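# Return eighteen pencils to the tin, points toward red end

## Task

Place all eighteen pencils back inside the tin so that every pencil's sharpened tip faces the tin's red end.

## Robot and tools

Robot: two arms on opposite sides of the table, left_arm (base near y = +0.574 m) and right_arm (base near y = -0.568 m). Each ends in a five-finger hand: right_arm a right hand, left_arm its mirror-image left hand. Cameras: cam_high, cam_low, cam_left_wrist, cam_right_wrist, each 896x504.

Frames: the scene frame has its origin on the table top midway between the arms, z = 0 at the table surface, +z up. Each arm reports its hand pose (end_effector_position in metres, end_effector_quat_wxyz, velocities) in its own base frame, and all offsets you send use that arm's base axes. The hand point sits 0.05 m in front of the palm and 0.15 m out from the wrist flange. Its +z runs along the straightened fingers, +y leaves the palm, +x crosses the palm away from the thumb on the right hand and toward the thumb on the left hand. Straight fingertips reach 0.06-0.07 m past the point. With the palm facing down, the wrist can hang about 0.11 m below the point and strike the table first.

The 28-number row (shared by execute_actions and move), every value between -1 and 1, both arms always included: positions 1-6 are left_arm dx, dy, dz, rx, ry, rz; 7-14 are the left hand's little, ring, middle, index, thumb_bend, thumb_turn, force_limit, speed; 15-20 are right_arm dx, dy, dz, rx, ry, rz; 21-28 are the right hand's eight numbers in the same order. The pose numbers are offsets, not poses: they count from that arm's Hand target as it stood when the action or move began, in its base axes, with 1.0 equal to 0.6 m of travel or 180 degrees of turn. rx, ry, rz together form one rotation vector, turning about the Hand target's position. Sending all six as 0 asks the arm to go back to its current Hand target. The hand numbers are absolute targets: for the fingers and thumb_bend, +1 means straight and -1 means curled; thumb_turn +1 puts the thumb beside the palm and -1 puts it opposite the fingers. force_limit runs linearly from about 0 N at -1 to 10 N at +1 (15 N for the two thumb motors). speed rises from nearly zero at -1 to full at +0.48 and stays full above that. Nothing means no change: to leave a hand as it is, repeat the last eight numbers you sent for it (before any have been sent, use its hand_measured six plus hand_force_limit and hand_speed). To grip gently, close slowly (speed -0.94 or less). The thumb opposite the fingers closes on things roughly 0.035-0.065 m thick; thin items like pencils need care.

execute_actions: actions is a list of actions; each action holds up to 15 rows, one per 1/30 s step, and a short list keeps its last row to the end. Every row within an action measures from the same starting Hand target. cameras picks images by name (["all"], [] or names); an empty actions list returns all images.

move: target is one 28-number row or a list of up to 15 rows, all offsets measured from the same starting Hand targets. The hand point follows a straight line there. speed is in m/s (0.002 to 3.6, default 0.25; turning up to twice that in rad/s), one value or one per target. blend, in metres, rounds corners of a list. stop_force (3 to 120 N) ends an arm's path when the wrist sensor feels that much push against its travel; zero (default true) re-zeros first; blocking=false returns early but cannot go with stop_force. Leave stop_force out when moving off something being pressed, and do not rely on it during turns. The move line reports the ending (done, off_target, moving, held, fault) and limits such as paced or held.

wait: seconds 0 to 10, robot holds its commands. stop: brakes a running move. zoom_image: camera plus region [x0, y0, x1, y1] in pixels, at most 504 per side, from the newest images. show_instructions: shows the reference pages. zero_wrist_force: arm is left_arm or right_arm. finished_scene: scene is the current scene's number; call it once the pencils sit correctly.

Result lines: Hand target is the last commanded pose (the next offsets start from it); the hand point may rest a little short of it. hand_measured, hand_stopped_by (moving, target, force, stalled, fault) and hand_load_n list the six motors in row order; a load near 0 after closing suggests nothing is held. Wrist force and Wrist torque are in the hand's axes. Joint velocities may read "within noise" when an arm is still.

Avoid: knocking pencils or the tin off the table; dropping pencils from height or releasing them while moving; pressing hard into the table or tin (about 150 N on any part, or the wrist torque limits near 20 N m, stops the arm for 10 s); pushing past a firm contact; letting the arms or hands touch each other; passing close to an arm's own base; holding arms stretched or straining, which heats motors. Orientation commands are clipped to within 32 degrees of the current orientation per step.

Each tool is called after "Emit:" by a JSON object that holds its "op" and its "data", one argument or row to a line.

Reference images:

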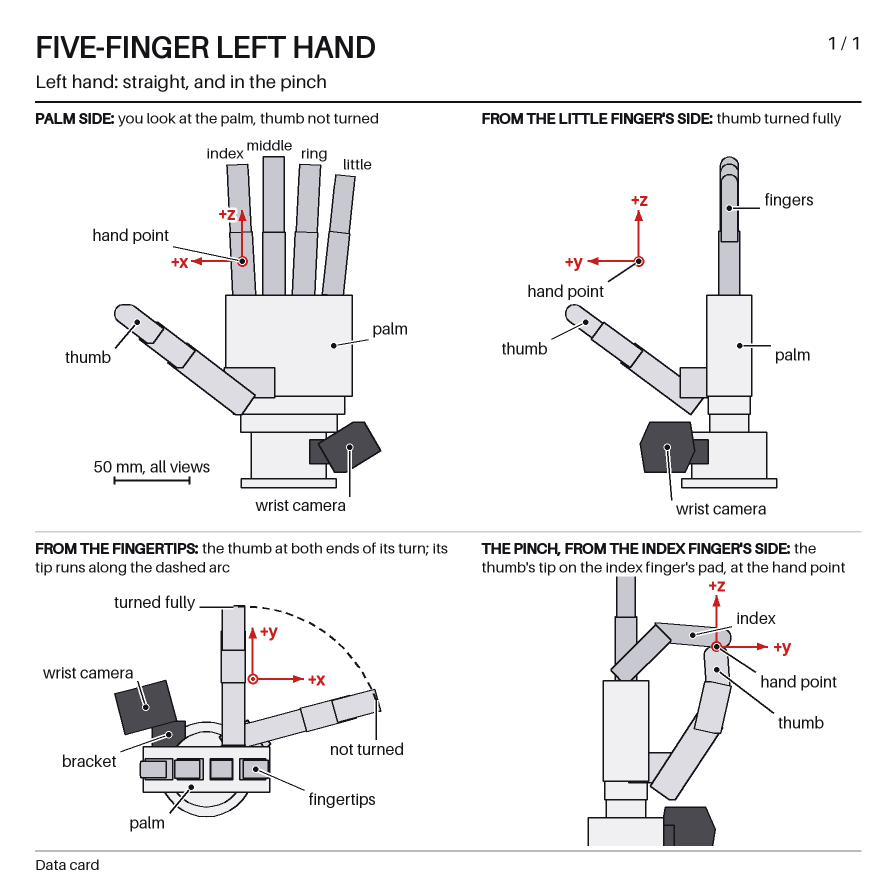

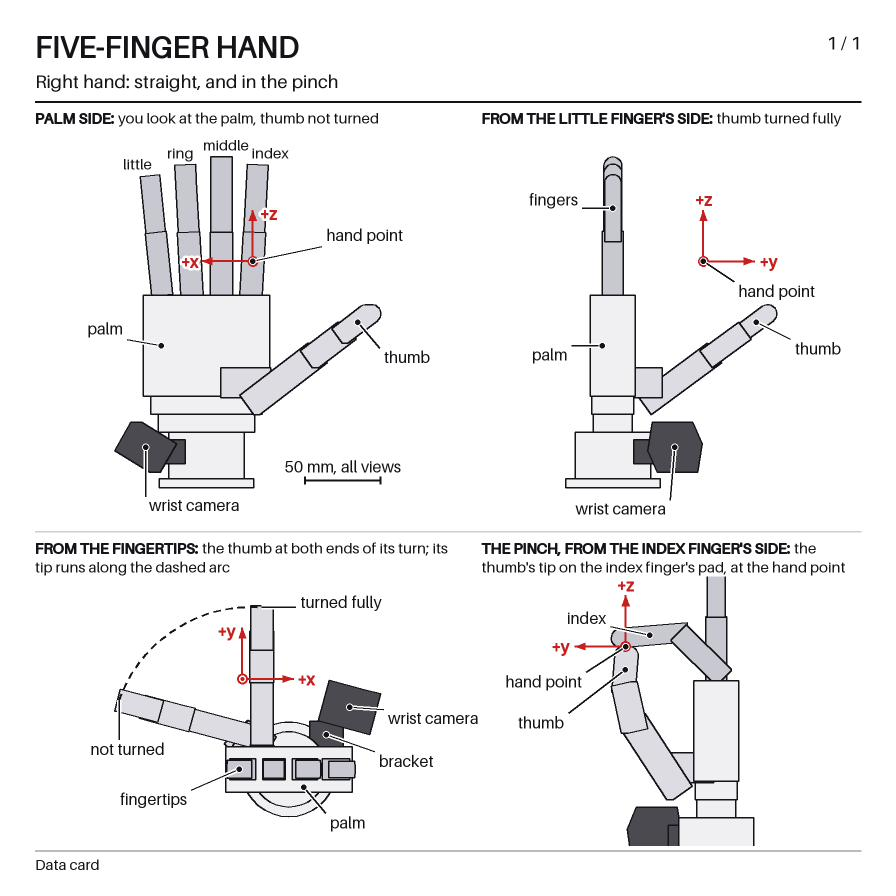

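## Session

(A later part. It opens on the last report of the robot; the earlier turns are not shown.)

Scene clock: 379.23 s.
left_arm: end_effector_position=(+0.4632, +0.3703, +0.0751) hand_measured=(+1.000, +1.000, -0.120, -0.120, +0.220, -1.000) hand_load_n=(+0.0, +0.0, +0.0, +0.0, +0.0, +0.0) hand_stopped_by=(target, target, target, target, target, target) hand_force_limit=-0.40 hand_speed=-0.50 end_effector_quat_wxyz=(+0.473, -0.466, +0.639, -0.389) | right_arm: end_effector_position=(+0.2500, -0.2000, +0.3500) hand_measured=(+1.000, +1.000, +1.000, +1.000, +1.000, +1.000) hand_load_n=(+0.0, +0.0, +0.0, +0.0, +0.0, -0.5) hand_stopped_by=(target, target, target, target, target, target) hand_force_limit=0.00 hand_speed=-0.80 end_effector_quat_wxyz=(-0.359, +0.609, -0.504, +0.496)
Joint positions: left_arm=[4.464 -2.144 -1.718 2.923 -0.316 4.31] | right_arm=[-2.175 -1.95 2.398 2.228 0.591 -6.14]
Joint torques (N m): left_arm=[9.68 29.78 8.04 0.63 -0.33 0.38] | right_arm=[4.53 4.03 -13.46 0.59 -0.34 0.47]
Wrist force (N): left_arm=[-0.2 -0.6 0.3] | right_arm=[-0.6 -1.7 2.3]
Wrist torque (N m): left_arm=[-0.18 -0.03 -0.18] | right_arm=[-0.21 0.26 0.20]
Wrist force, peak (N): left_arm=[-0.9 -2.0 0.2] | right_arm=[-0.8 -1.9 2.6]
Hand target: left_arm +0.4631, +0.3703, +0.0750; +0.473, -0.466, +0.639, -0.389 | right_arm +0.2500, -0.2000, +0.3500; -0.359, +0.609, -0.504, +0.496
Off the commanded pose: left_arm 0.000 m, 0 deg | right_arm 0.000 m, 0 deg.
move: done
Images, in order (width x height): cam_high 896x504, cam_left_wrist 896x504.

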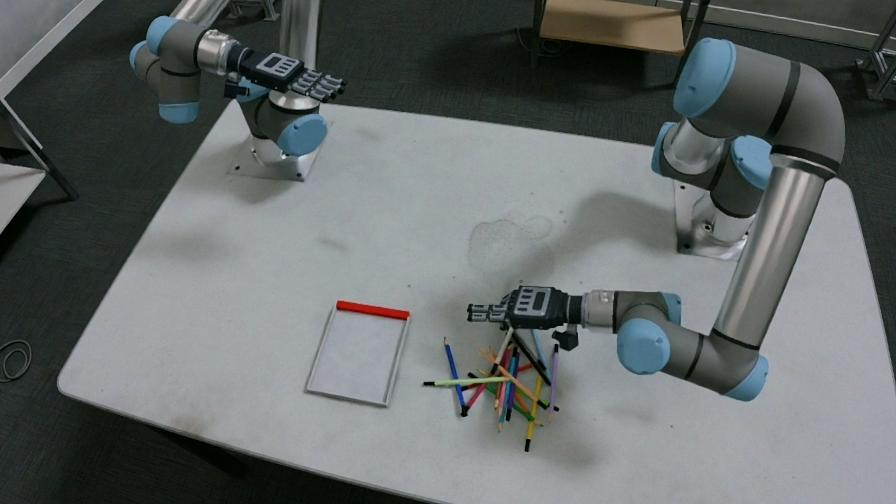

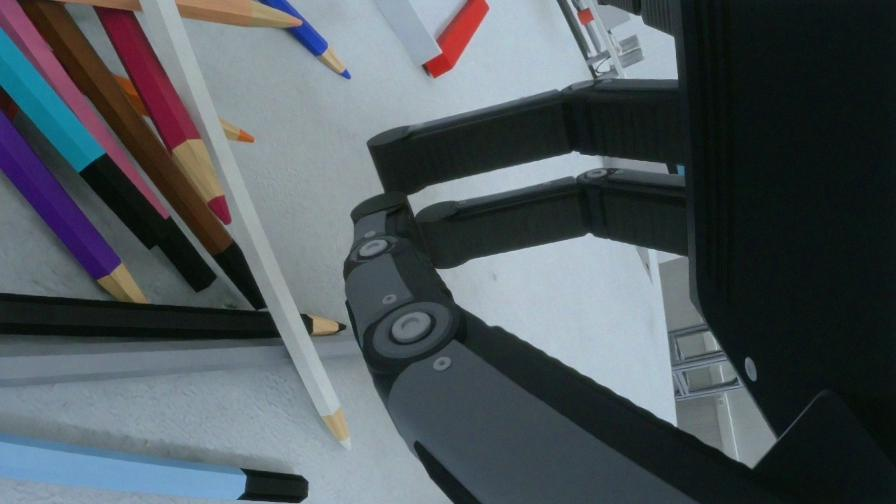

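Emit:
{"op": "move", "data": {
  "target": [
    [0.0023,0.0185,-0.03,0,0,-0.025,1,1,-0.12,-0.12,0.22,-1,-0.4,-0.5,0,0,0,0,0,0,1,1,1,1,1,1,0,-0.8]
  ],
  "speed": [0.08]
}}

Emit:
{"op": "move", "data": {
  "target": [
    [0,0,-0.0433,0,0,0,1,1,-0.12,-0.12,0.22,-1,-0.4,-0.5,0,0,0,0,0,0,1,1,1,1,1,1,0,-0.8]
  ],
  "speed": [0.015],
  "stop_force": 3,
  "cameras": ["cam_left_wrist","cam_high"]
}}

Emit:
{"op": "zoom_image", "data": {
  "camera": "cam_left_wrist",
  "region": [150, 0, 600, 450]
}}

Scene clock: 430.60 s.
left_arm: end_effector_position=(+0.4645, +0.3814, +0.0570) hand_measured=(+1.000, +1.000, -0.120, -0.120, +0.220, -1.000) hand_load_n=(+0.0, +0.0, +0.0, +0.0, +0.0, +0.5) hand_stopped_by=(target, target, target, target, target, target) hand_force_limit=-0.40 hand_speed=-0.50 end_effector_quat_wxyz=(+0.457, -0.440, +0.657, -0.407) | right_arm: end_effector_position=(+0.2500, -0.2000, +0.3500) hand_measured=(+1.000, +1.000, +1.000, +1.000, +1.000, +1.000) hand_load_n=(-0.5, +0.0, +0.0, +0.0, +0.0, +0.0) hand_stopped_by=(target, target, target, target, target, target) hand_force_limit=0.00 hand_speed=-0.80 end_effector_quat_wxyz=(-0.359, +0.609, -0.504, +0.496)
Joint positions: left_arm=[4.47 -2.277 -1.606 2.699 -0.274 4.565] | right_arm=[-2.175 -1.95 2.398 2.228 0.591 -6.14]
Joint torques (N m): left_arm=[-0.03 36.81 13.69 -2.58 -0.46 1.21] | right_arm=[5.82 8.66 -27.48 0.59 -2.93 -0.93]
Wrist force (N): left_arm=[-0.3 -0.4 0.0] | right_arm=[-0.8 -1.7 2.3]
Wrist torque (N m): left_arm=[-0.14 -0.03 -0.18] | right_arm=[-0.20 0.30 0.19]
Wrist force, peak (N): left_arm=[-0.2 -1.1 0.4] | right_arm=[-0.8 -1.8 2.7]
Hand target: left_arm +0.4645, +0.3814, +0.0570; +0.457, -0.440, +0.657, -0.407 | right_arm +0.2500, -0.2000, +0.3500; -0.359, +0.609, -0.504, +0.496
Off the commanded pose: left_arm 0.000 m, 0 deg | right_arm 0.000 m, 0 deg.
move: done

Scene clock: 433.33 s.
left_arm: end_effector_position=(+0.4645, +0.3814, +0.0310) hand_measured=(+1.000, +1.000, -0.120, -0.120, +0.220, -1.000) hand_load_n=(+0.0, +0.0, +0.0, +0.0, -0.5, +0.0) hand_stopped_by=(target, target, target, target, target, target) hand_force_limit=-0.40 hand_speed=-0.50 end_effector_quat_wxyz=(+0.457, -0.440, +0.657, -0.407) | right_arm: end_effector_position=(+0.2500, -0.2000, +0.3500) hand_measured=(+1.000, +1.000, +1.000, +1.000, +1.000, +1.000) hand_load_n=(+0.0, +0.0, +0.0, +0.0, +0.0, -0.5) hand_stopped_by=(target, target, target, target, target, target) hand_force_limit=0.00 hand_speed=-0.80 end_effector_quat_wxyz=(-0.359, +0.609, -0.504, +0.496)
Joint positions: left_arm=[4.47 -2.319 -1.613 2.748 -0.274 4.565] | right_arm=[-2.175 -1.95 2.398 2.228 0.591 -6.14]
Joint torques (N m): left_arm=[-7.35 49.39 13.27 -4.9 -0.53 -1.52] | right_arm=[5.41 8.63 -27.42 0.58 -3.01 -0.75]
Wrist force (N): left_arm=[-0.3 -0.9 0.1] | right_arm=[-0.7 -1.8 2.4]
Wrist torque (N m): left_arm=[-0.19 -0.03 -0.17] | right_arm=[-0.22 0.28 0.19]
Wrist force, peak (N): left_arm=[-0.4 -1.2 0.1] | right_arm=[-0.9 -1.9 2.4]
Hand target: left_arm +0.4645, +0.3814, +0.0310; +0.457, -0.440, +0.657, -0.407 | right_arm +0.2500, -0.2000, +0.3500; -0.359, +0.609, -0.504, +0.496
Off the commanded pose: left_arm 0.000 m, 0 deg | right_arm 0.000 m, 0 deg.
move: done
Images, in order (width x height): cam_high 896x504, cam_left_wrist 896x504.

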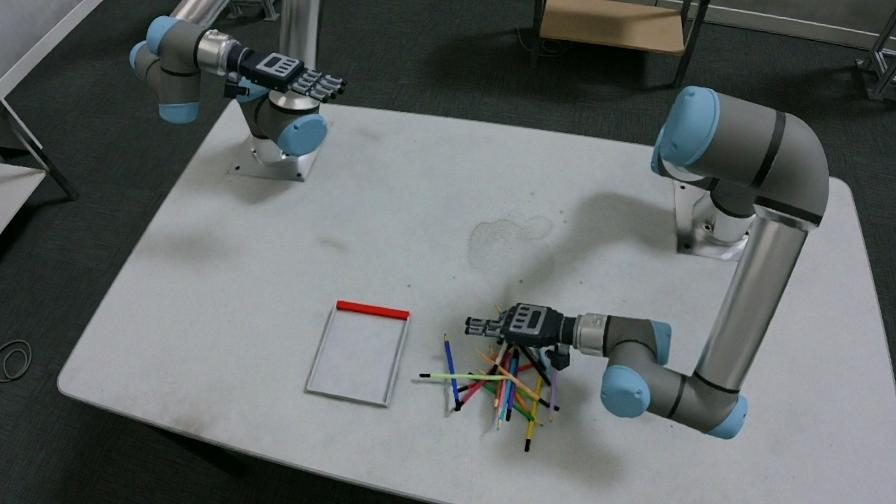

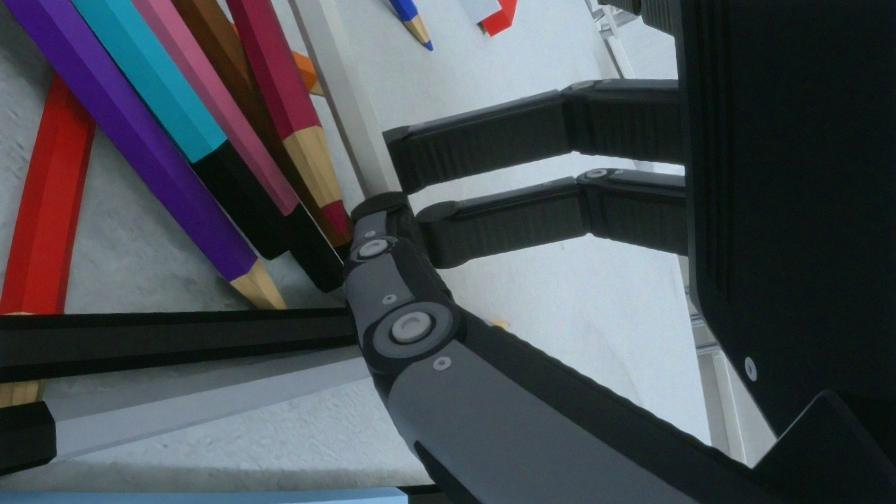

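Scaled by 1.120 from the camera's 896x504 image, which has a finer 1280x720 frame.

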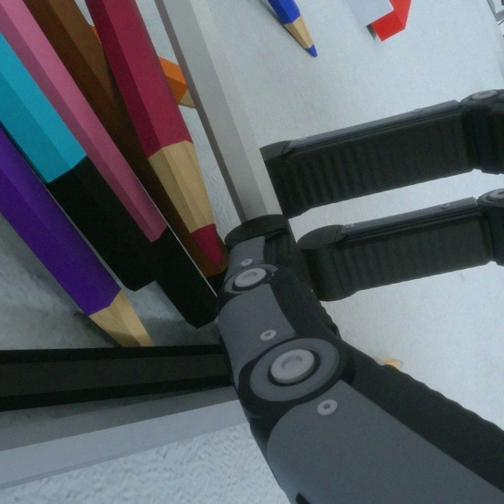

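Emit:
{"op": "move", "data": {
  "target": [
    [0,0,0,0,0,0,1,1,-0.6,-0.6,0.22,-1,-0.75,-0.92,0,0,0,0,0,0,1,1,1,1,1,1,0,-0.8]
  ],
  "speed": [0.03]
}}

Emit:
{"op": "move", "data": {
  "target": [
    [0,0,0,0,0,0,1,1,-0.65,-0.65,0.22,-1,-0.4,-0.92,0,0,0,0,0,0,1,1,1,1,1,1,0,-0.8]
  ],
  "speed": [0.03],
  "cameras": ["cam_left_wrist"]
}}

Scene clock: 438.60 s.
left_arm: end_effector_position=(+0.4645, +0.3814, +0.0310) hand_measured=(+1.000, +1.000, -0.156, -0.208, +0.220, -1.000) hand_load_n=(+0.0, +0.0, +1.5, +2.0, +1.5, -1.0) hand_stopped_by=(target, target, force, force, target, target) hand_force_limit=-0.75 hand_speed=-0.92 end_effector_quat_wxyz=(+0.457, -0.440, +0.657, -0.407) | right_arm: end_effector_position=(+0.2500, -0.2000, +0.3500) hand_measured=(+1.000, +1.000, +1.000, +1.000, +1.000, +1.000) hand_load_n=(+0.0, +0.0, +0.0, +0.0, +0.0, +0.0) hand_stopped_by=(target, target, target, target, target, target) hand_force_limit=0.00 hand_speed=-0.80 end_effector_quat_wxyz=(-0.359, +0.609, -0.504, +0.496)
Joint positions: left_arm=[4.47 -2.319 -1.613 2.748 -0.274 4.565] | right_arm=[-2.175 -1.95 2.398 2.228 0.591 -6.14]
Joint torques (N m): left_arm=[-7.61 49.26 19.03 -4.68 -0.47 1.93] | right_arm=[5.88 8.36 -27.04 0.5 -3.09 -0.38]
Wrist force (N): left_arm=[-0.3 -1.3 0.1] | right_arm=[-0.6 -1.7 2.4]
Wrist torque (N m): left_arm=[-0.20 -0.02 -0.17] | right_arm=[-0.21 0.27 0.20]
Wrist force, peak (N): left_arm=[-0.3 -1.5 0.2] | right_arm=[-0.8 -1.8 2.5]
Hand target: left_arm +0.4645, +0.3814, +0.0310; +0.457, -0.440, +0.657, -0.407 | right_arm +0.2500, -0.2000, +0.3500; -0.359, +0.609, -0.504, +0.496
Off the commanded pose: left_arm 0.000 m, 0 deg | right_arm 0.000 m, 0 deg.
move: done

Scene clock: 439.10 s.
left_arm: end_effector_position=(+0.4645, +0.3814, +0.0310) hand_measured=(+1.000, +1.000, -0.162, -0.214, +0.220, -1.000) hand_load_n=(+0.0, +0.0, +4.5, +4.5, +3.0, -1.0) hand_stopped_by=(target, target, force, force, target, target) hand_force_limit=-0.40 hand_speed=-0.92 end_effector_quat_wxyz=(+0.457, -0.440, +0.657, -0.407) | right_arm: end_effector_position=(+0.2500, -0.2000, +0.3500) hand_measured=(+1.000, +1.000, +1.000, +1.000, +1.000, +1.000) hand_load_n=(+0.0, +0.0, +0.0, +0.0, +0.0, +0.0) hand_stopped_by=(target, target, target, target, target, target) hand_force_limit=0.00 hand_speed=-0.80 end_effector_quat_wxyz=(-0.359, +0.609, -0.504, +0.496)
Joint positions: left_arm=[4.47 -2.319 -1.613 2.748 -0.274 4.565] | right_arm=[-2.175 -1.95 2.398 2.228 0.591 -6.14]
Joint torques (N m): left_arm=[-7.87 47.66 18.82 -4.43 -0.52 2.02] | right_arm=[5.23 8.53 -26.76 0.59 -3.03 -0.37]
Wrist force (N): left_arm=[-0.4 -2.6 -0.1] | right_arm=[-0.8 -1.7 2.5]
Wrist torque (N m): left_arm=[-0.21 -0.04 -0.15] | right_arm=[-0.21 0.28 0.20]
Wrist force, peak (N): left_arm=[-0.3 -2.9 0.2] | right_arm=[-0.7 -1.8 2.5]
Hand target: left_arm +0.4645, +0.3814, +0.0310; +0.457, -0.440, +0.657, -0.407 | right_arm +0.2500, -0.2000, +0.3500; -0.359, +0.609, -0.504, +0.496
Off the commanded pose: left_arm 0.000 m, 0 deg | right_arm 0.000 m, 0 deg.
move: done
Images, in order (width x height): cam_left_wrist 896x504.

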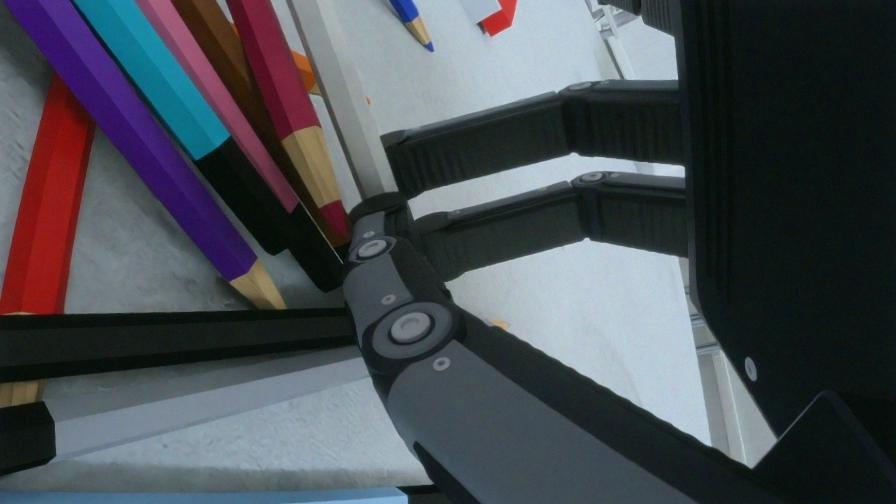

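Emit:
{"op": "move", "data": {
  "target": [
    [0,0,0.05,0,0,0,1,1,-0.65,-0.65,0.22,-1,-0.4,-0.92,0,0,0,0,0,0,1,1,1,1,1,1,0,-0.8],
    [0,0,0.2,0,0,0,1,1,-0.65,-0.65,0.22,-1,-0.4,-0.92,0,0,0,0,0,0,1,1,1,1,1,1,0,-0.8],
    [0.403,0.1133,0.165,0,0,0.0472,1,1,-0.65,-0.65,0.22,-1,-0.4,-0.92,0,0,0,0,0,0,1,1,1,1,1,1,0,-0.8]
  ],
  "speed": [0.03,0.12,0.2],
  "blend": [0.01,0.03,0],
  "cameras": ["cam_left_wrist","cam_high","cam_low"]
}}

Emit:
{"op": "zoom_image", "data": {
  "camera": "cam_high",
  "region": [280, 260, 460, 420]
}}

Emit:
{"op": "zoom_image", "data": {
  "camera": "cam_low",
  "region": [330, 180, 490, 290]
}}

Scene clock: 460.53 s.
left_arm: end_effector_position=(+0.7062, +0.4494, +0.1301) hand_measured=(+1.000, +1.000, -0.162, -0.214, +0.220, -1.000) hand_load_n=(+0.0, +0.0, +4.0, +2.5, +3.5, -0.5) hand_stopped_by=(target, target, force, force, target, target) hand_force_limit=-0.40 hand_speed=-0.92 end_effector_quat_wxyz=(+0.486, -0.488, +0.623, -0.372) | right_arm: end_effector_position=(+0.2500, -0.2000, +0.3500) hand_measured=(+1.000, +1.000, +1.000, +1.000, +1.000, +1.000) hand_load_n=(+0.0, +0.0, +0.0, +0.0, +0.0, -0.5) hand_stopped_by=(target, target, target, target, target, target) hand_force_limit=0.00 hand_speed=-0.80 end_effector_quat_wxyz=(-0.359, +0.609, -0.504, +0.496)
Joint positions: left_arm=[4.108 -2.404 -0.998 2.98 -0.659 3.736] | right_arm=[-2.175 -1.95 2.398 2.228 0.591 -6.14]
Joint torques (N m): left_arm=[-4.46 42.08 25.23 1.33 -1.18 -2.2] | right_arm=[5.59 8.26 -27.32 0.5 -3.1 0.19]
Wrist force (N): left_arm=[-0.2 -0.9 0.0] | right_arm=[-0.6 -1.7 2.3]
Wrist torque (N m): left_arm=[-0.21 -0.03 -0.08] | right_arm=[-0.20 0.26 0.21]
Wrist force, peak (N): left_arm=[-0.7 -3.0 -0.2] | right_arm=[-0.9 -1.8 2.5]
Hand target: left_arm +0.7063, +0.4494, +0.1300; +0.486, -0.488, +0.622, -0.372 | right_arm +0.2500, -0.2000, +0.3500; -0.359, +0.609, -0.504, +0.496
Off the commanded pose: left_arm 0.000 m, 0 deg | right_arm 0.000 m, 0 deg.
move: done
Images, in order (width x height): cam_high 896x504, cam_low 896x504, cam_left_wrist 896x504.

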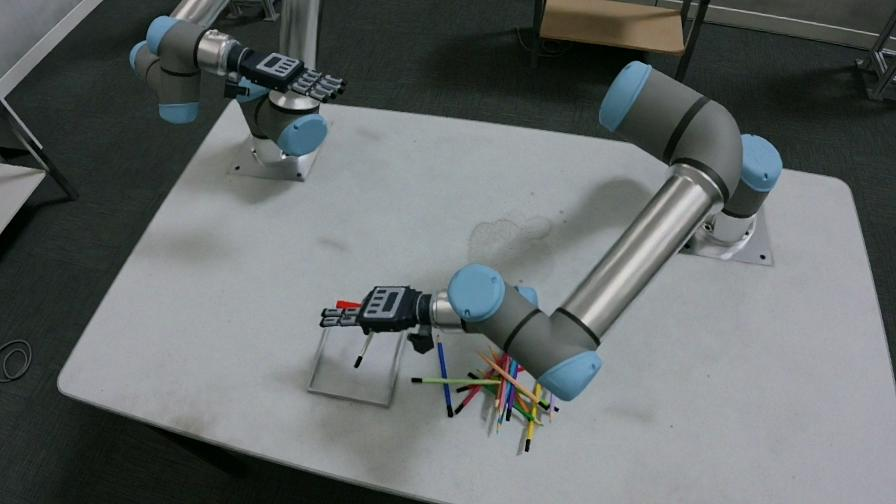

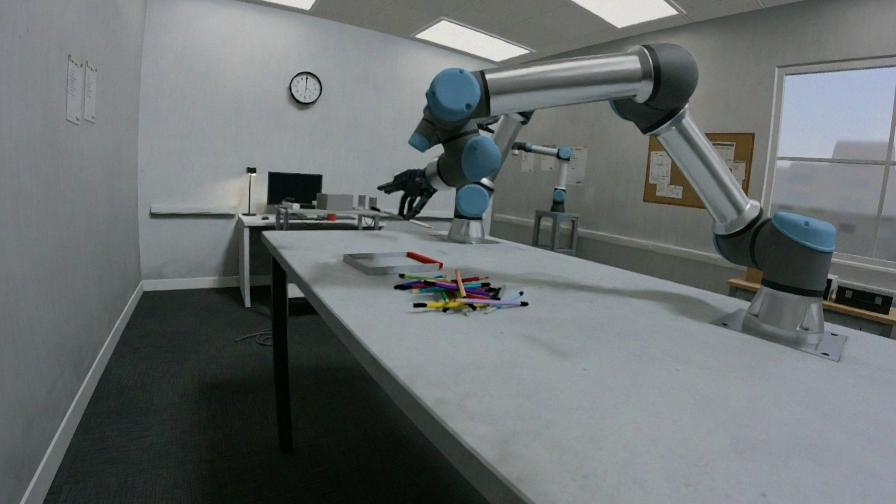

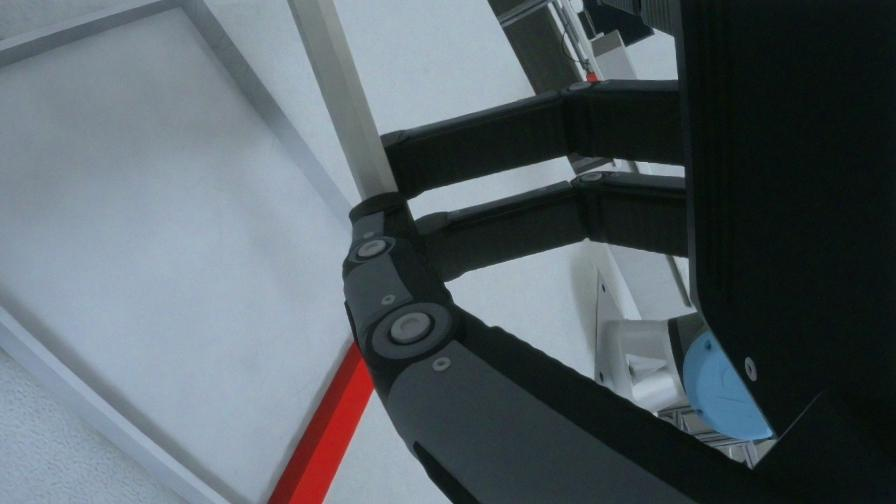

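Scaled by 2.800 from the camera's 896x504 image, which has a finer 1280x720 frame.

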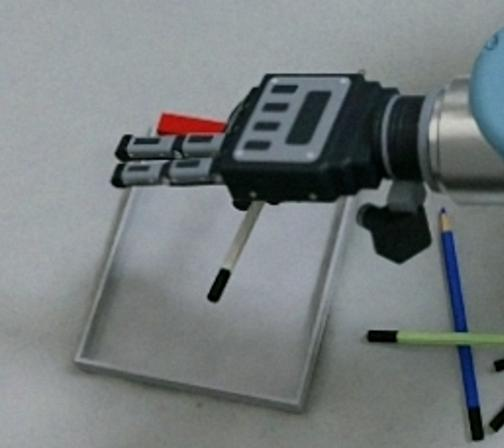

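Scaled by 3.150 from the camera's 896x504 image, which has a finer 1280x720 frame.

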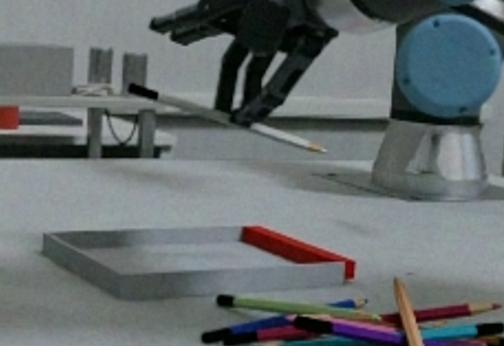

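Emit:
{"op": "move", "data": {
  "target": [
    [0,0,-0.1333,0,0,0,1,1,-0.65,-0.65,0.22,-1,-0.4,-0.92,0,0,0,0,0,0,1,1,1,1,1,1,0,-0.8]
  ],
  "speed": [0.08],
  "cameras": ["cam_left_wrist","cam_high","cam_low"]
}}

Emit:
{"op": "zoom_image", "data": {
  "camera": "cam_high",
  "region": [280, 280, 420, 420]
}}

Emit:
{"op": "zoom_image", "data": {
  "camera": "cam_low",
  "region": [330, 180, 490, 290]
}}

Scene clock: 468.73 s.
left_arm: end_effector_position=(+0.7063, +0.4493, +0.0500) hand_measured=(+1.000, +1.000, -0.162, -0.214, +0.220, -1.000) hand_load_n=(+0.0, -0.5, +4.0, +2.5, +3.5, -0.5) hand_stopped_by=(target, target, force, force, target, target) hand_force_limit=-0.40 hand_speed=-0.92 end_effector_quat_wxyz=(+0.486, -0.488, +0.622, -0.372) | right_arm: end_effector_position=(+0.2500, -0.2000, +0.3500) hand_measured=(+1.000, +1.000, +1.000, +1.000, +1.000, +1.000) hand_load_n=(+0.0, +0.0, +0.0, +0.0, +0.0, +0.0) hand_stopped_by=(target, target, target, target, target, target) hand_force_limit=0.00 hand_speed=-0.80 end_effector_quat_wxyz=(-0.359, +0.609, -0.504, +0.496)
Joint positions: left_arm=[4.108 -2.476 -1.078 3.133 -0.659 3.735] | right_arm=[-2.175 -1.95 2.398 2.228 0.591 -6.14]
Joint torques (N m): left_arm=[-3.17 59.49 25.72 -1.49 0.83 -2.25] | right_arm=[4.95 8.44 -27.63 0.68 -2.89 0.56]
Wrist force (N): left_arm=[0.0 -0.5 0.2] | right_arm=[-0.9 -1.7 2.2]
Wrist torque (N m): left_arm=[-0.17 -0.06 -0.08] | right_arm=[-0.21 0.31 0.19]
Wrist force, peak (N): left_arm=[-0.4 -1.4 0.1] | right_arm=[-0.9 -1.8 2.4]
Hand target: left_arm +0.7063, +0.4494, +0.0501; +0.486, -0.488, +0.622, -0.372 | right_arm +0.2500, -0.2000, +0.3500; -0.359, +0.609, -0.504, +0.496
Off the commanded pose: left_arm 0.000 m, 0 deg | right_arm 0.000 m, 0 deg.
move: done
Images, in order (width x height): cam_high 896x504, cam_low 896x504, cam_left_wrist 896x504.

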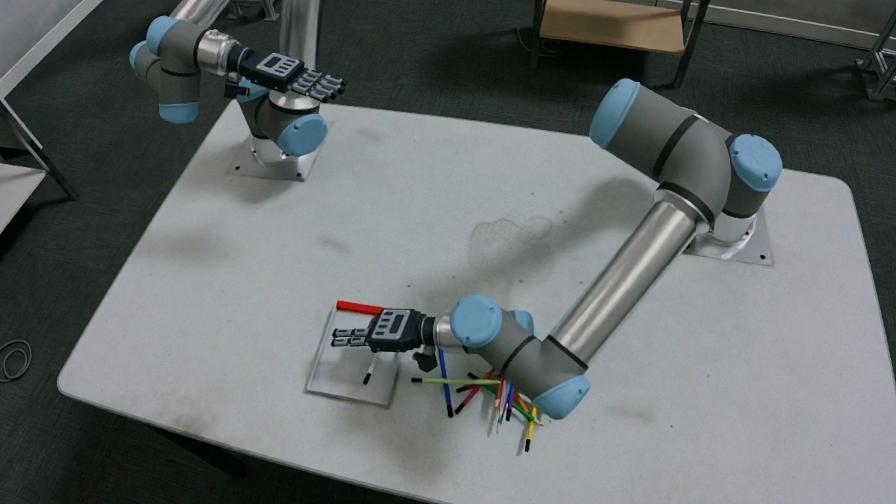

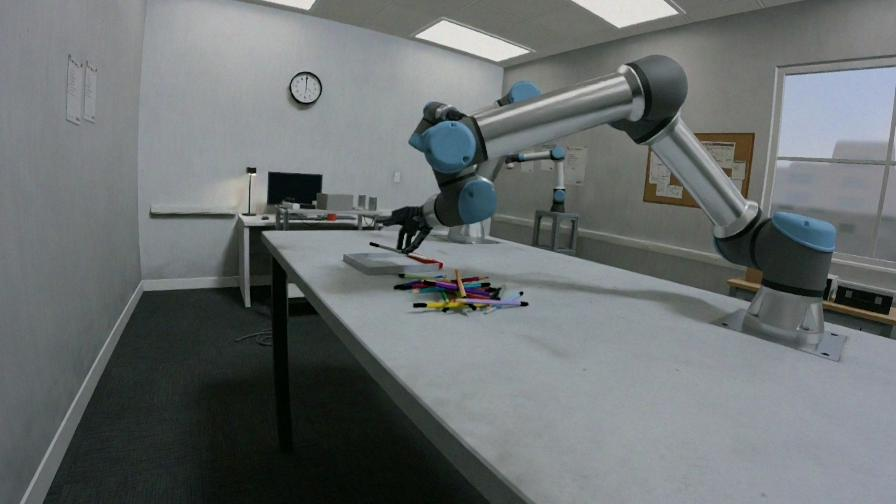

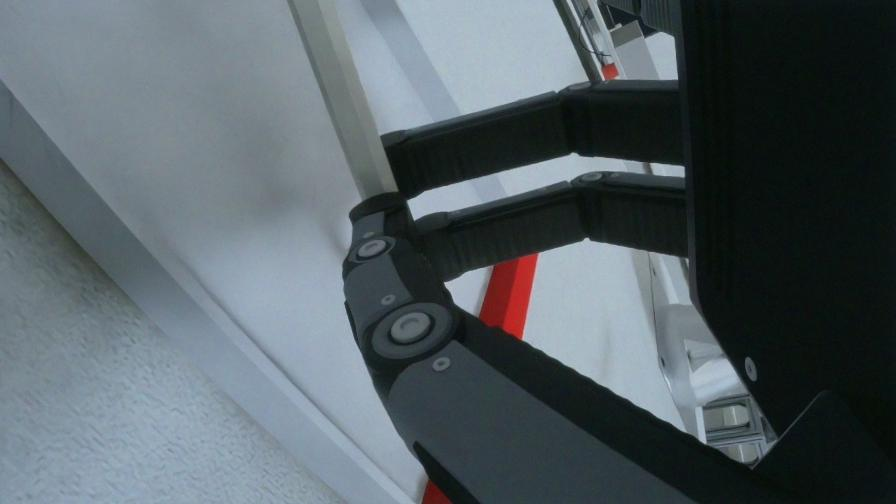

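Scaled by 3.600 from the camera's 896x504 image, which has a finer 1280x720 frame.

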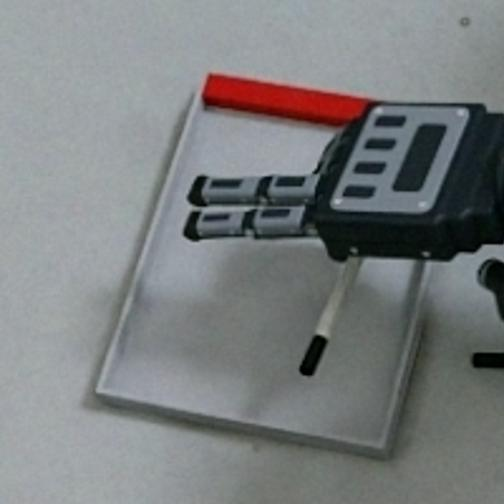

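Scaled by 3.150 from the camera's 896x504 image, which has a finer 1280x720 frame.

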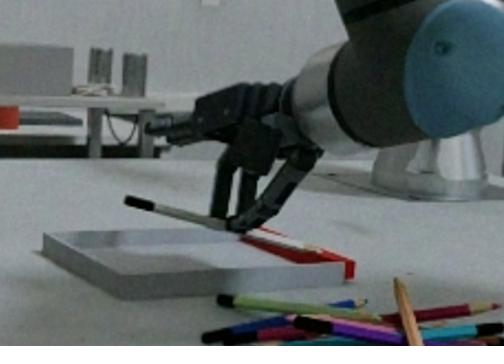

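Emit:
{"op": "move", "data": {
  "target": [
    [0,0,-0.035,0,0,0,1,1,-0.65,-0.65,0.22,-1,-0.4,-0.92,0,0,0,0,0,0,1,1,1,1,1,1,0,-0.8],
    [0,0,-0.062,0,0,0,1,1,-0.65,-0.65,0.22,-1,-0.4,-0.92,0,0,0,0,0,0,1,1,1,1,1,1,0,-0.8]
  ],
  "speed": [0.025,0.012],
  "stop_force": 3,
  "cameras": ["cam_left_wrist","cam_high","cam_low"]
}}

Emit:
{"op": "zoom_image", "data": {
  "camera": "cam_high",
  "region": [280, 280, 420, 420]
}}

Emit:
{"op": "zoom_image", "data": {
  "camera": "cam_low",
  "region": [330, 180, 490, 290]
}}

Scene clock: 484.33 s.
left_arm: end_effector_position=(+0.7063, +0.4494, +0.0206) hand_measured=(+1.000, +1.000, -0.162, -0.214, +0.220, -1.000) hand_load_n=(+0.0, +0.0, +0.0, +0.0, -2.0, +0.5) hand_stopped_by=(target, target, force, force, target, target) hand_force_limit=-0.40 hand_speed=-0.92 end_effector_quat_wxyz=(+0.486, -0.488, +0.622, -0.372) | right_arm: end_effector_position=(+0.2500, -0.2000, +0.3500) hand_measured=(+1.000, +1.000, +1.000, +1.000, +1.000, +1.000) hand_load_n=(+0.0, +0.0, +0.0, +0.0, +0.0, -0.5) hand_stopped_by=(target, target, target, target, target, target) hand_force_limit=0.00 hand_speed=-0.80 end_effector_quat_wxyz=(-0.359, +0.609, -0.504, +0.496)
Joint positions: left_arm=[4.108 -2.509 -1.096 3.184 -0.659 3.735] | right_arm=[-2.175 -1.95 2.398 2.228 0.591 -6.14]
Joint torques (N m): left_arm=[2.23 59.04 25.02 -1 -0.07 1.69] | right_arm=[4.85 8.62 -27.45 0.66 -3.02 1.01]
Wrist force (N): left_arm=[0.1 -2.5 1.2] | right_arm=[-0.6 -1.8 2.3]
Wrist torque (N m): left_arm=[-0.26 -0.02 -0.08] | right_arm=[-0.23 0.26 0.20]
Wrist force, peak (N): left_arm=[-0.9 -5.5 0.3] | right_arm=[-0.9 -2.0 2.4]
Hand target: left_arm +0.7063, +0.4494, +0.0206; +0.486, -0.488, +0.622, -0.372 (not the last commanded pose) | right_arm +0.2500, -0.2000, +0.3500; -0.359, +0.609, -0.504, +0.496
Off the commanded pose: left_arm 0.008 m, 0 deg | right_arm 0.000 m, 0 deg.
move: contact (left_arm); path passed 1 of 2 targets
Images, in order (width x height): cam_high 896x504, cam_low 896x504, cam_left_wrist 896x504.

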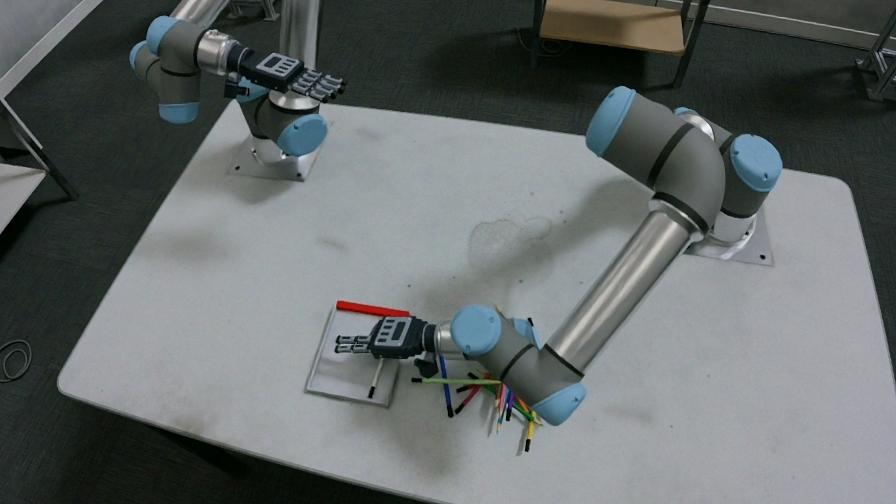

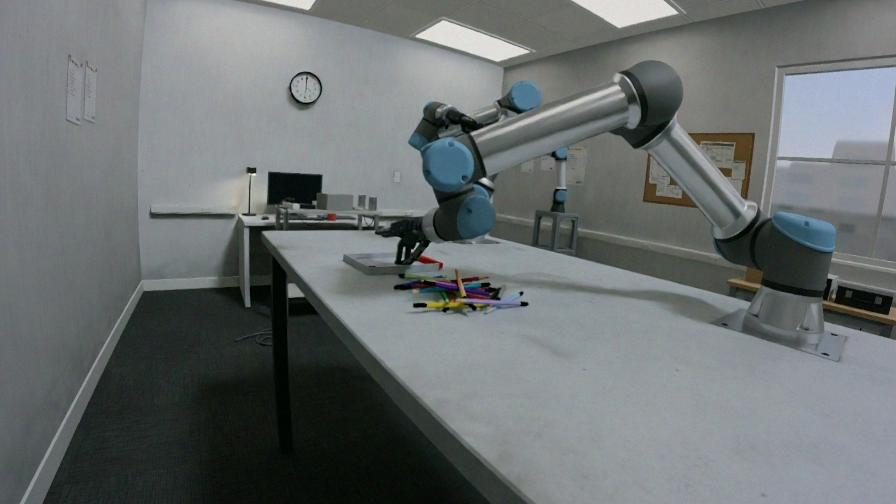

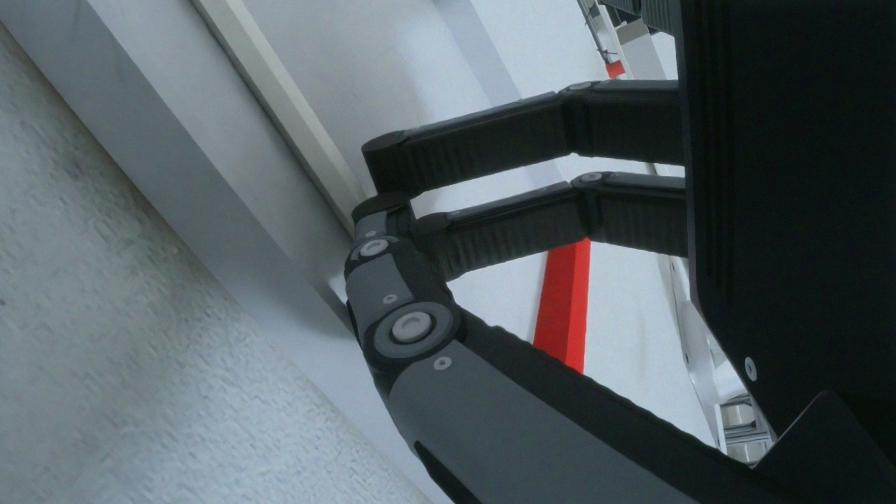

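Scaled by 3.600 from the camera's 896x504 image, which has a finer 1280x720 frame.

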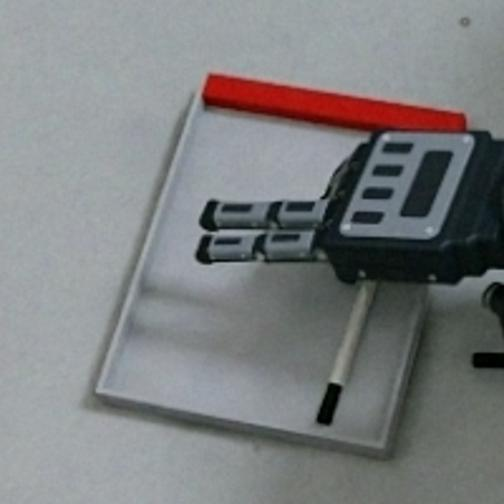

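Scaled by 3.150 from the camera's 896x504 image, which has a finer 1280x720 frame.

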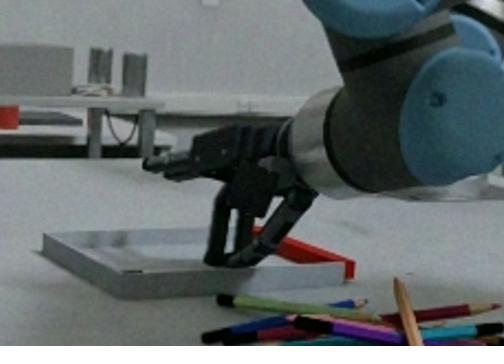

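Emit:
{"op": "move", "data": {
  "target": [
    [0,0,0,0,0,0,1,1,-0.12,-0.12,0.22,-1,-0.4,-0.88,0,0,0,0,0,0,1,1,1,1,1,1,0,-0.8],
    [0,0,0.12,0,0,0,1,1,-0.12,-0.12,0.22,-1,-0.4,-0.88,0,0,0,0,0,0,1,1,1,1,1,1,0,-0.8],
    [-0.12,-0.05,0.16,0,0,0,1,1,-0.12,-0.12,0.22,-1,-0.4,-0.88,0,0,0,0,0,0,1,1,1,1,1,1,0,-0.8]
  ],
  "speed": [0.05,0.05,0.2],
  "blend": [0,0.01,0],
  "cameras": ["cam_left_wrist","cam_high"]
}}

Emit:
{"op": "zoom_image", "data": {
  "camera": "cam_high",
  "region": [280, 280, 420, 420]
}}

Scene clock: 496.17 s.
left_arm: end_effector_position=(+0.6344, +0.4194, +0.1165) hand_measured=(+1.000, +1.000, -0.120, -0.120, +0.220, -1.000) hand_load_n=(+0.0, -0.5, +0.5, +0.0, +0.0, +0.5) hand_stopped_by=(target, target, target, target, target, target) hand_force_limit=-0.40 hand_speed=-0.88 end_effector_quat_wxyz=(+0.486, -0.488, +0.622, -0.372) end_effector_velocity=(-0.001, -0.001, -0.001) end_effector_angular_velocity=(-0.003, +0.002, +0.001) | right_arm: end_effector_position=(+0.2500, -0.2000, +0.3500) hand_measured=(+1.000, +1.000, +1.000, +1.000, +1.000, +1.000) hand_load_n=(+0.0, -0.5, +0.0, +0.0, +0.0, -0.5) hand_stopped_by=(target, target, target, target, target, target) hand_force_limit=0.00 hand_speed=-0.80 end_effector_quat_wxyz=(-0.359, +0.609, -0.504, +0.496)
Joint positions: left_arm=[4.181 -2.248 -1.318 3.101 -0.594 3.788] | right_arm=[-2.175 -1.95 2.398 2.228 0.591 -6.14]
Joint velocities: left_arm=[0.001 0.002 -0.005 0 0 0] | right_arm=[within noise]
Joint torques (N m): left_arm=[0.95 52.08 11.24 -1.63 0.7 -0.21] | right_arm=[4.29 8.04 -27.41 0.54 -2.87 0.9]
Wrist force (N): left_arm=[-0.1 -0.8 0.3] | right_arm=[-0.7 -1.7 2.5]
Wrist torque (N m): left_arm=[-0.21 -0.05 -0.16] | right_arm=[-0.22 0.28 0.20]
Wrist force, peak (N): left_arm=[0.4 -2.6 1.4] | right_arm=[-1.0 -1.9 2.4]
Hand target: left_arm +0.6343, +0.4194, +0.1166; +0.486, -0.488, +0.622, -0.372 | right_arm +0.2500, -0.2000, +0.3500; -0.359, +0.609, -0.504, +0.496
Off the commanded pose: left_arm 0.000 m, 0 deg | right_arm 0.000 m, 0 deg.
move: done
Images, in order (width x height): cam_high 896x504, cam_left_wrist 896x504.

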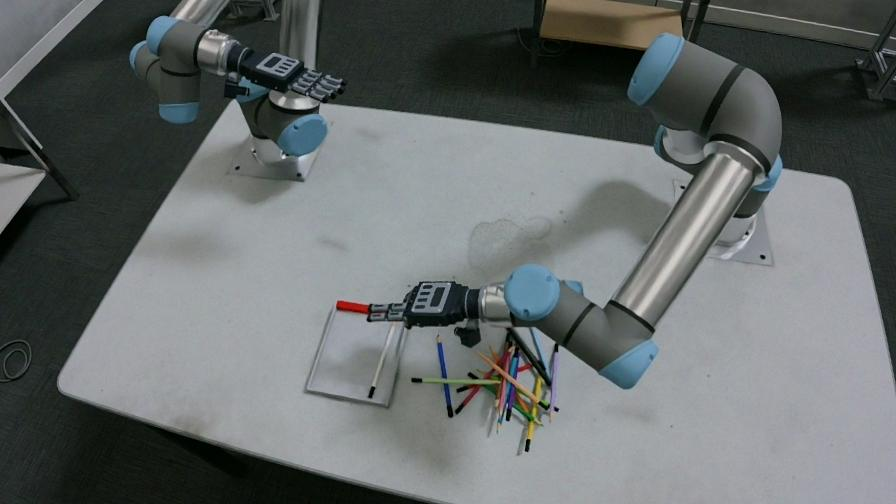

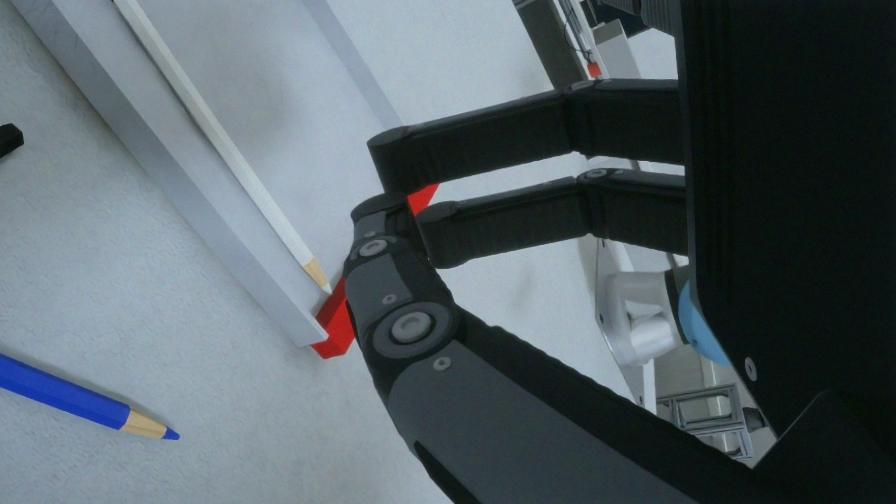

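Scaled by 3.600 from the camera's 896x504 image, which has a finer 1280x720 frame.

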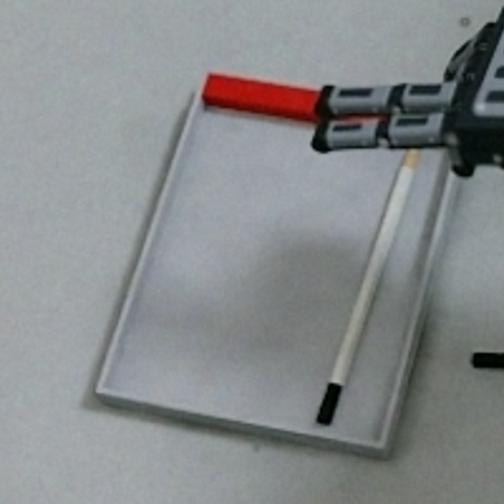

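Emit:
{"op": "zoom_image", "data": {
  "camera": "cam_high",
  "region": [400, 295, 580, 475]
}}

Scaled by 2.800 from the camera's 896x504 image, which has a finer 1280x720 frame.

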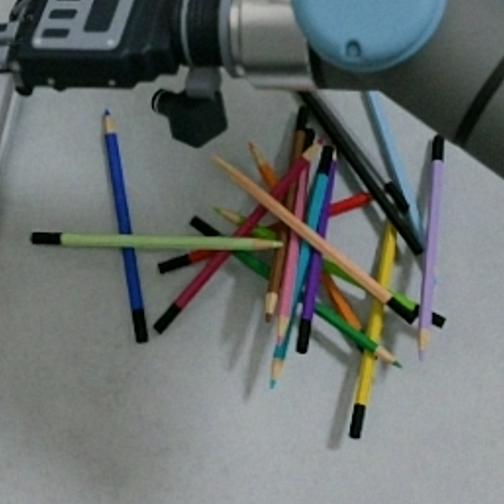

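Emit:
{"op": "move", "data": {
  "target": [
    [-0.2838,0.0943,0.006,0,0,0.3778,1,1,-0.12,-0.12,0.22,-1,-0.4,-0.88,0,0,0,0,0,0,1,1,1,1,1,1,0,-0.8]
  ],
  "speed": [0.3],
  "cameras": ["cam_left_wrist","cam_high"]
}}

Emit:
{"op": "zoom_image", "data": {
  "camera": "cam_left_wrist",
  "region": [0, 50, 450, 500]
}}

Scene clock: 533.03 s.
left_arm: end_effector_position=(+0.4641, +0.4759, +0.1201) hand_measured=(+1.000, +1.000, -0.120, -0.120, +0.220, -1.000) hand_load_n=(+0.0, +0.0, +0.0, +0.0, +0.0, +0.0) hand_stopped_by=(target, target, target, target, target, target) hand_force_limit=-0.40 hand_speed=-0.88 end_effector_quat_wxyz=(-0.611, +0.752, -0.243, +0.037) end_effector_velocity=(-0.002, +0.001, +0.000) end_effector_angular_velocity=(+0.001, +0.001, +0.006) | right_arm: end_effector_position=(+0.2500, -0.2000, +0.3500) hand_measured=(+1.000, +1.000, +1.000, +1.000, +1.000, +1.000) hand_load_n=(+0.0, +0.0, +0.0, +0.0, +0.0, +0.0) hand_stopped_by=(target, target, target, target, target, target) hand_force_limit=0.00 hand_speed=-0.80 end_effector_quat_wxyz=(-0.359, +0.609, -0.504, +0.496)
Joint positions: left_arm=[4.072 -1.905 -1.836 3.478 -1.83 3.326] | right_arm=[-2.175 -1.95 2.398 2.228 0.591 -6.14]
Joint velocities: left_arm=[0.001 0 0 0.001 -0.005 0] | right_arm=[within noise]
Joint torques (N m): left_arm=[10.66 38.51 11.38 3.03 -1.38 0.89] | right_arm=[3.68 7.87 -26.91 0.66 -3.05 0.86]
Wrist force (N): left_arm=[-0.3 -0.6 -0.1] | right_arm=[-0.8 -1.7 2.2]
Wrist torque (N m): left_arm=[-0.15 -0.04 -0.09] | right_arm=[-0.20 0.30 0.19]
Wrist force, peak (N): left_arm=[-0.5 -0.7 0.9] | right_arm=[-0.8 -1.9 2.6]
Hand target: left_arm +0.4640, +0.4760, +0.1202; -0.611, +0.752, -0.243, +0.037 | right_arm +0.2500, -0.2000, +0.3500; -0.359, +0.609, -0.504, +0.496
Off the commanded pose: left_arm 0.000 m, 0 deg | right_arm 0.000 m, 0 deg.
move: done
Images, in order (width x height): cam_high 896x504, cam_left_wrist 896x504.

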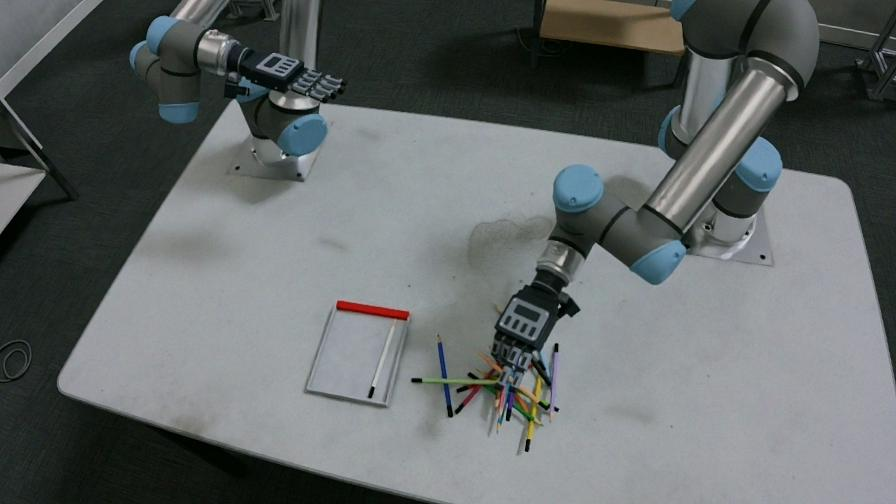

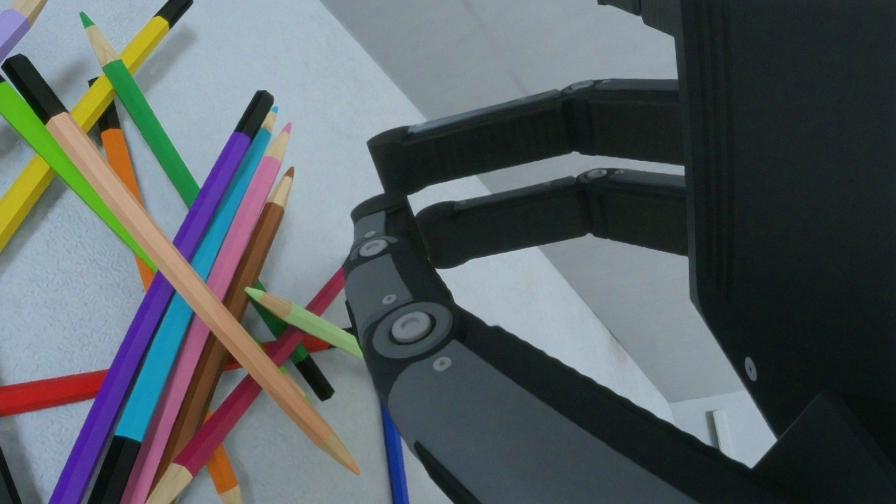

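Scaled by 1.120 from the camera's 896x504 image, which has a finer 1280x720 frame.

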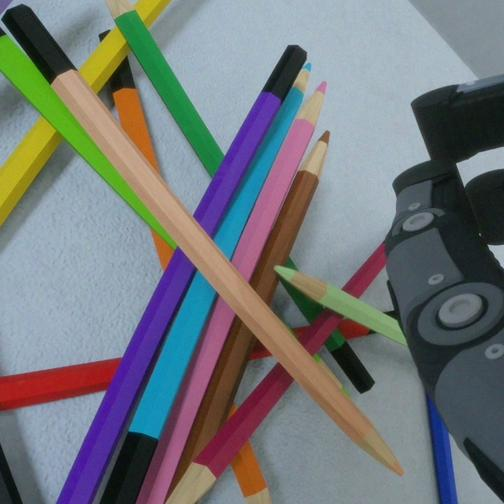

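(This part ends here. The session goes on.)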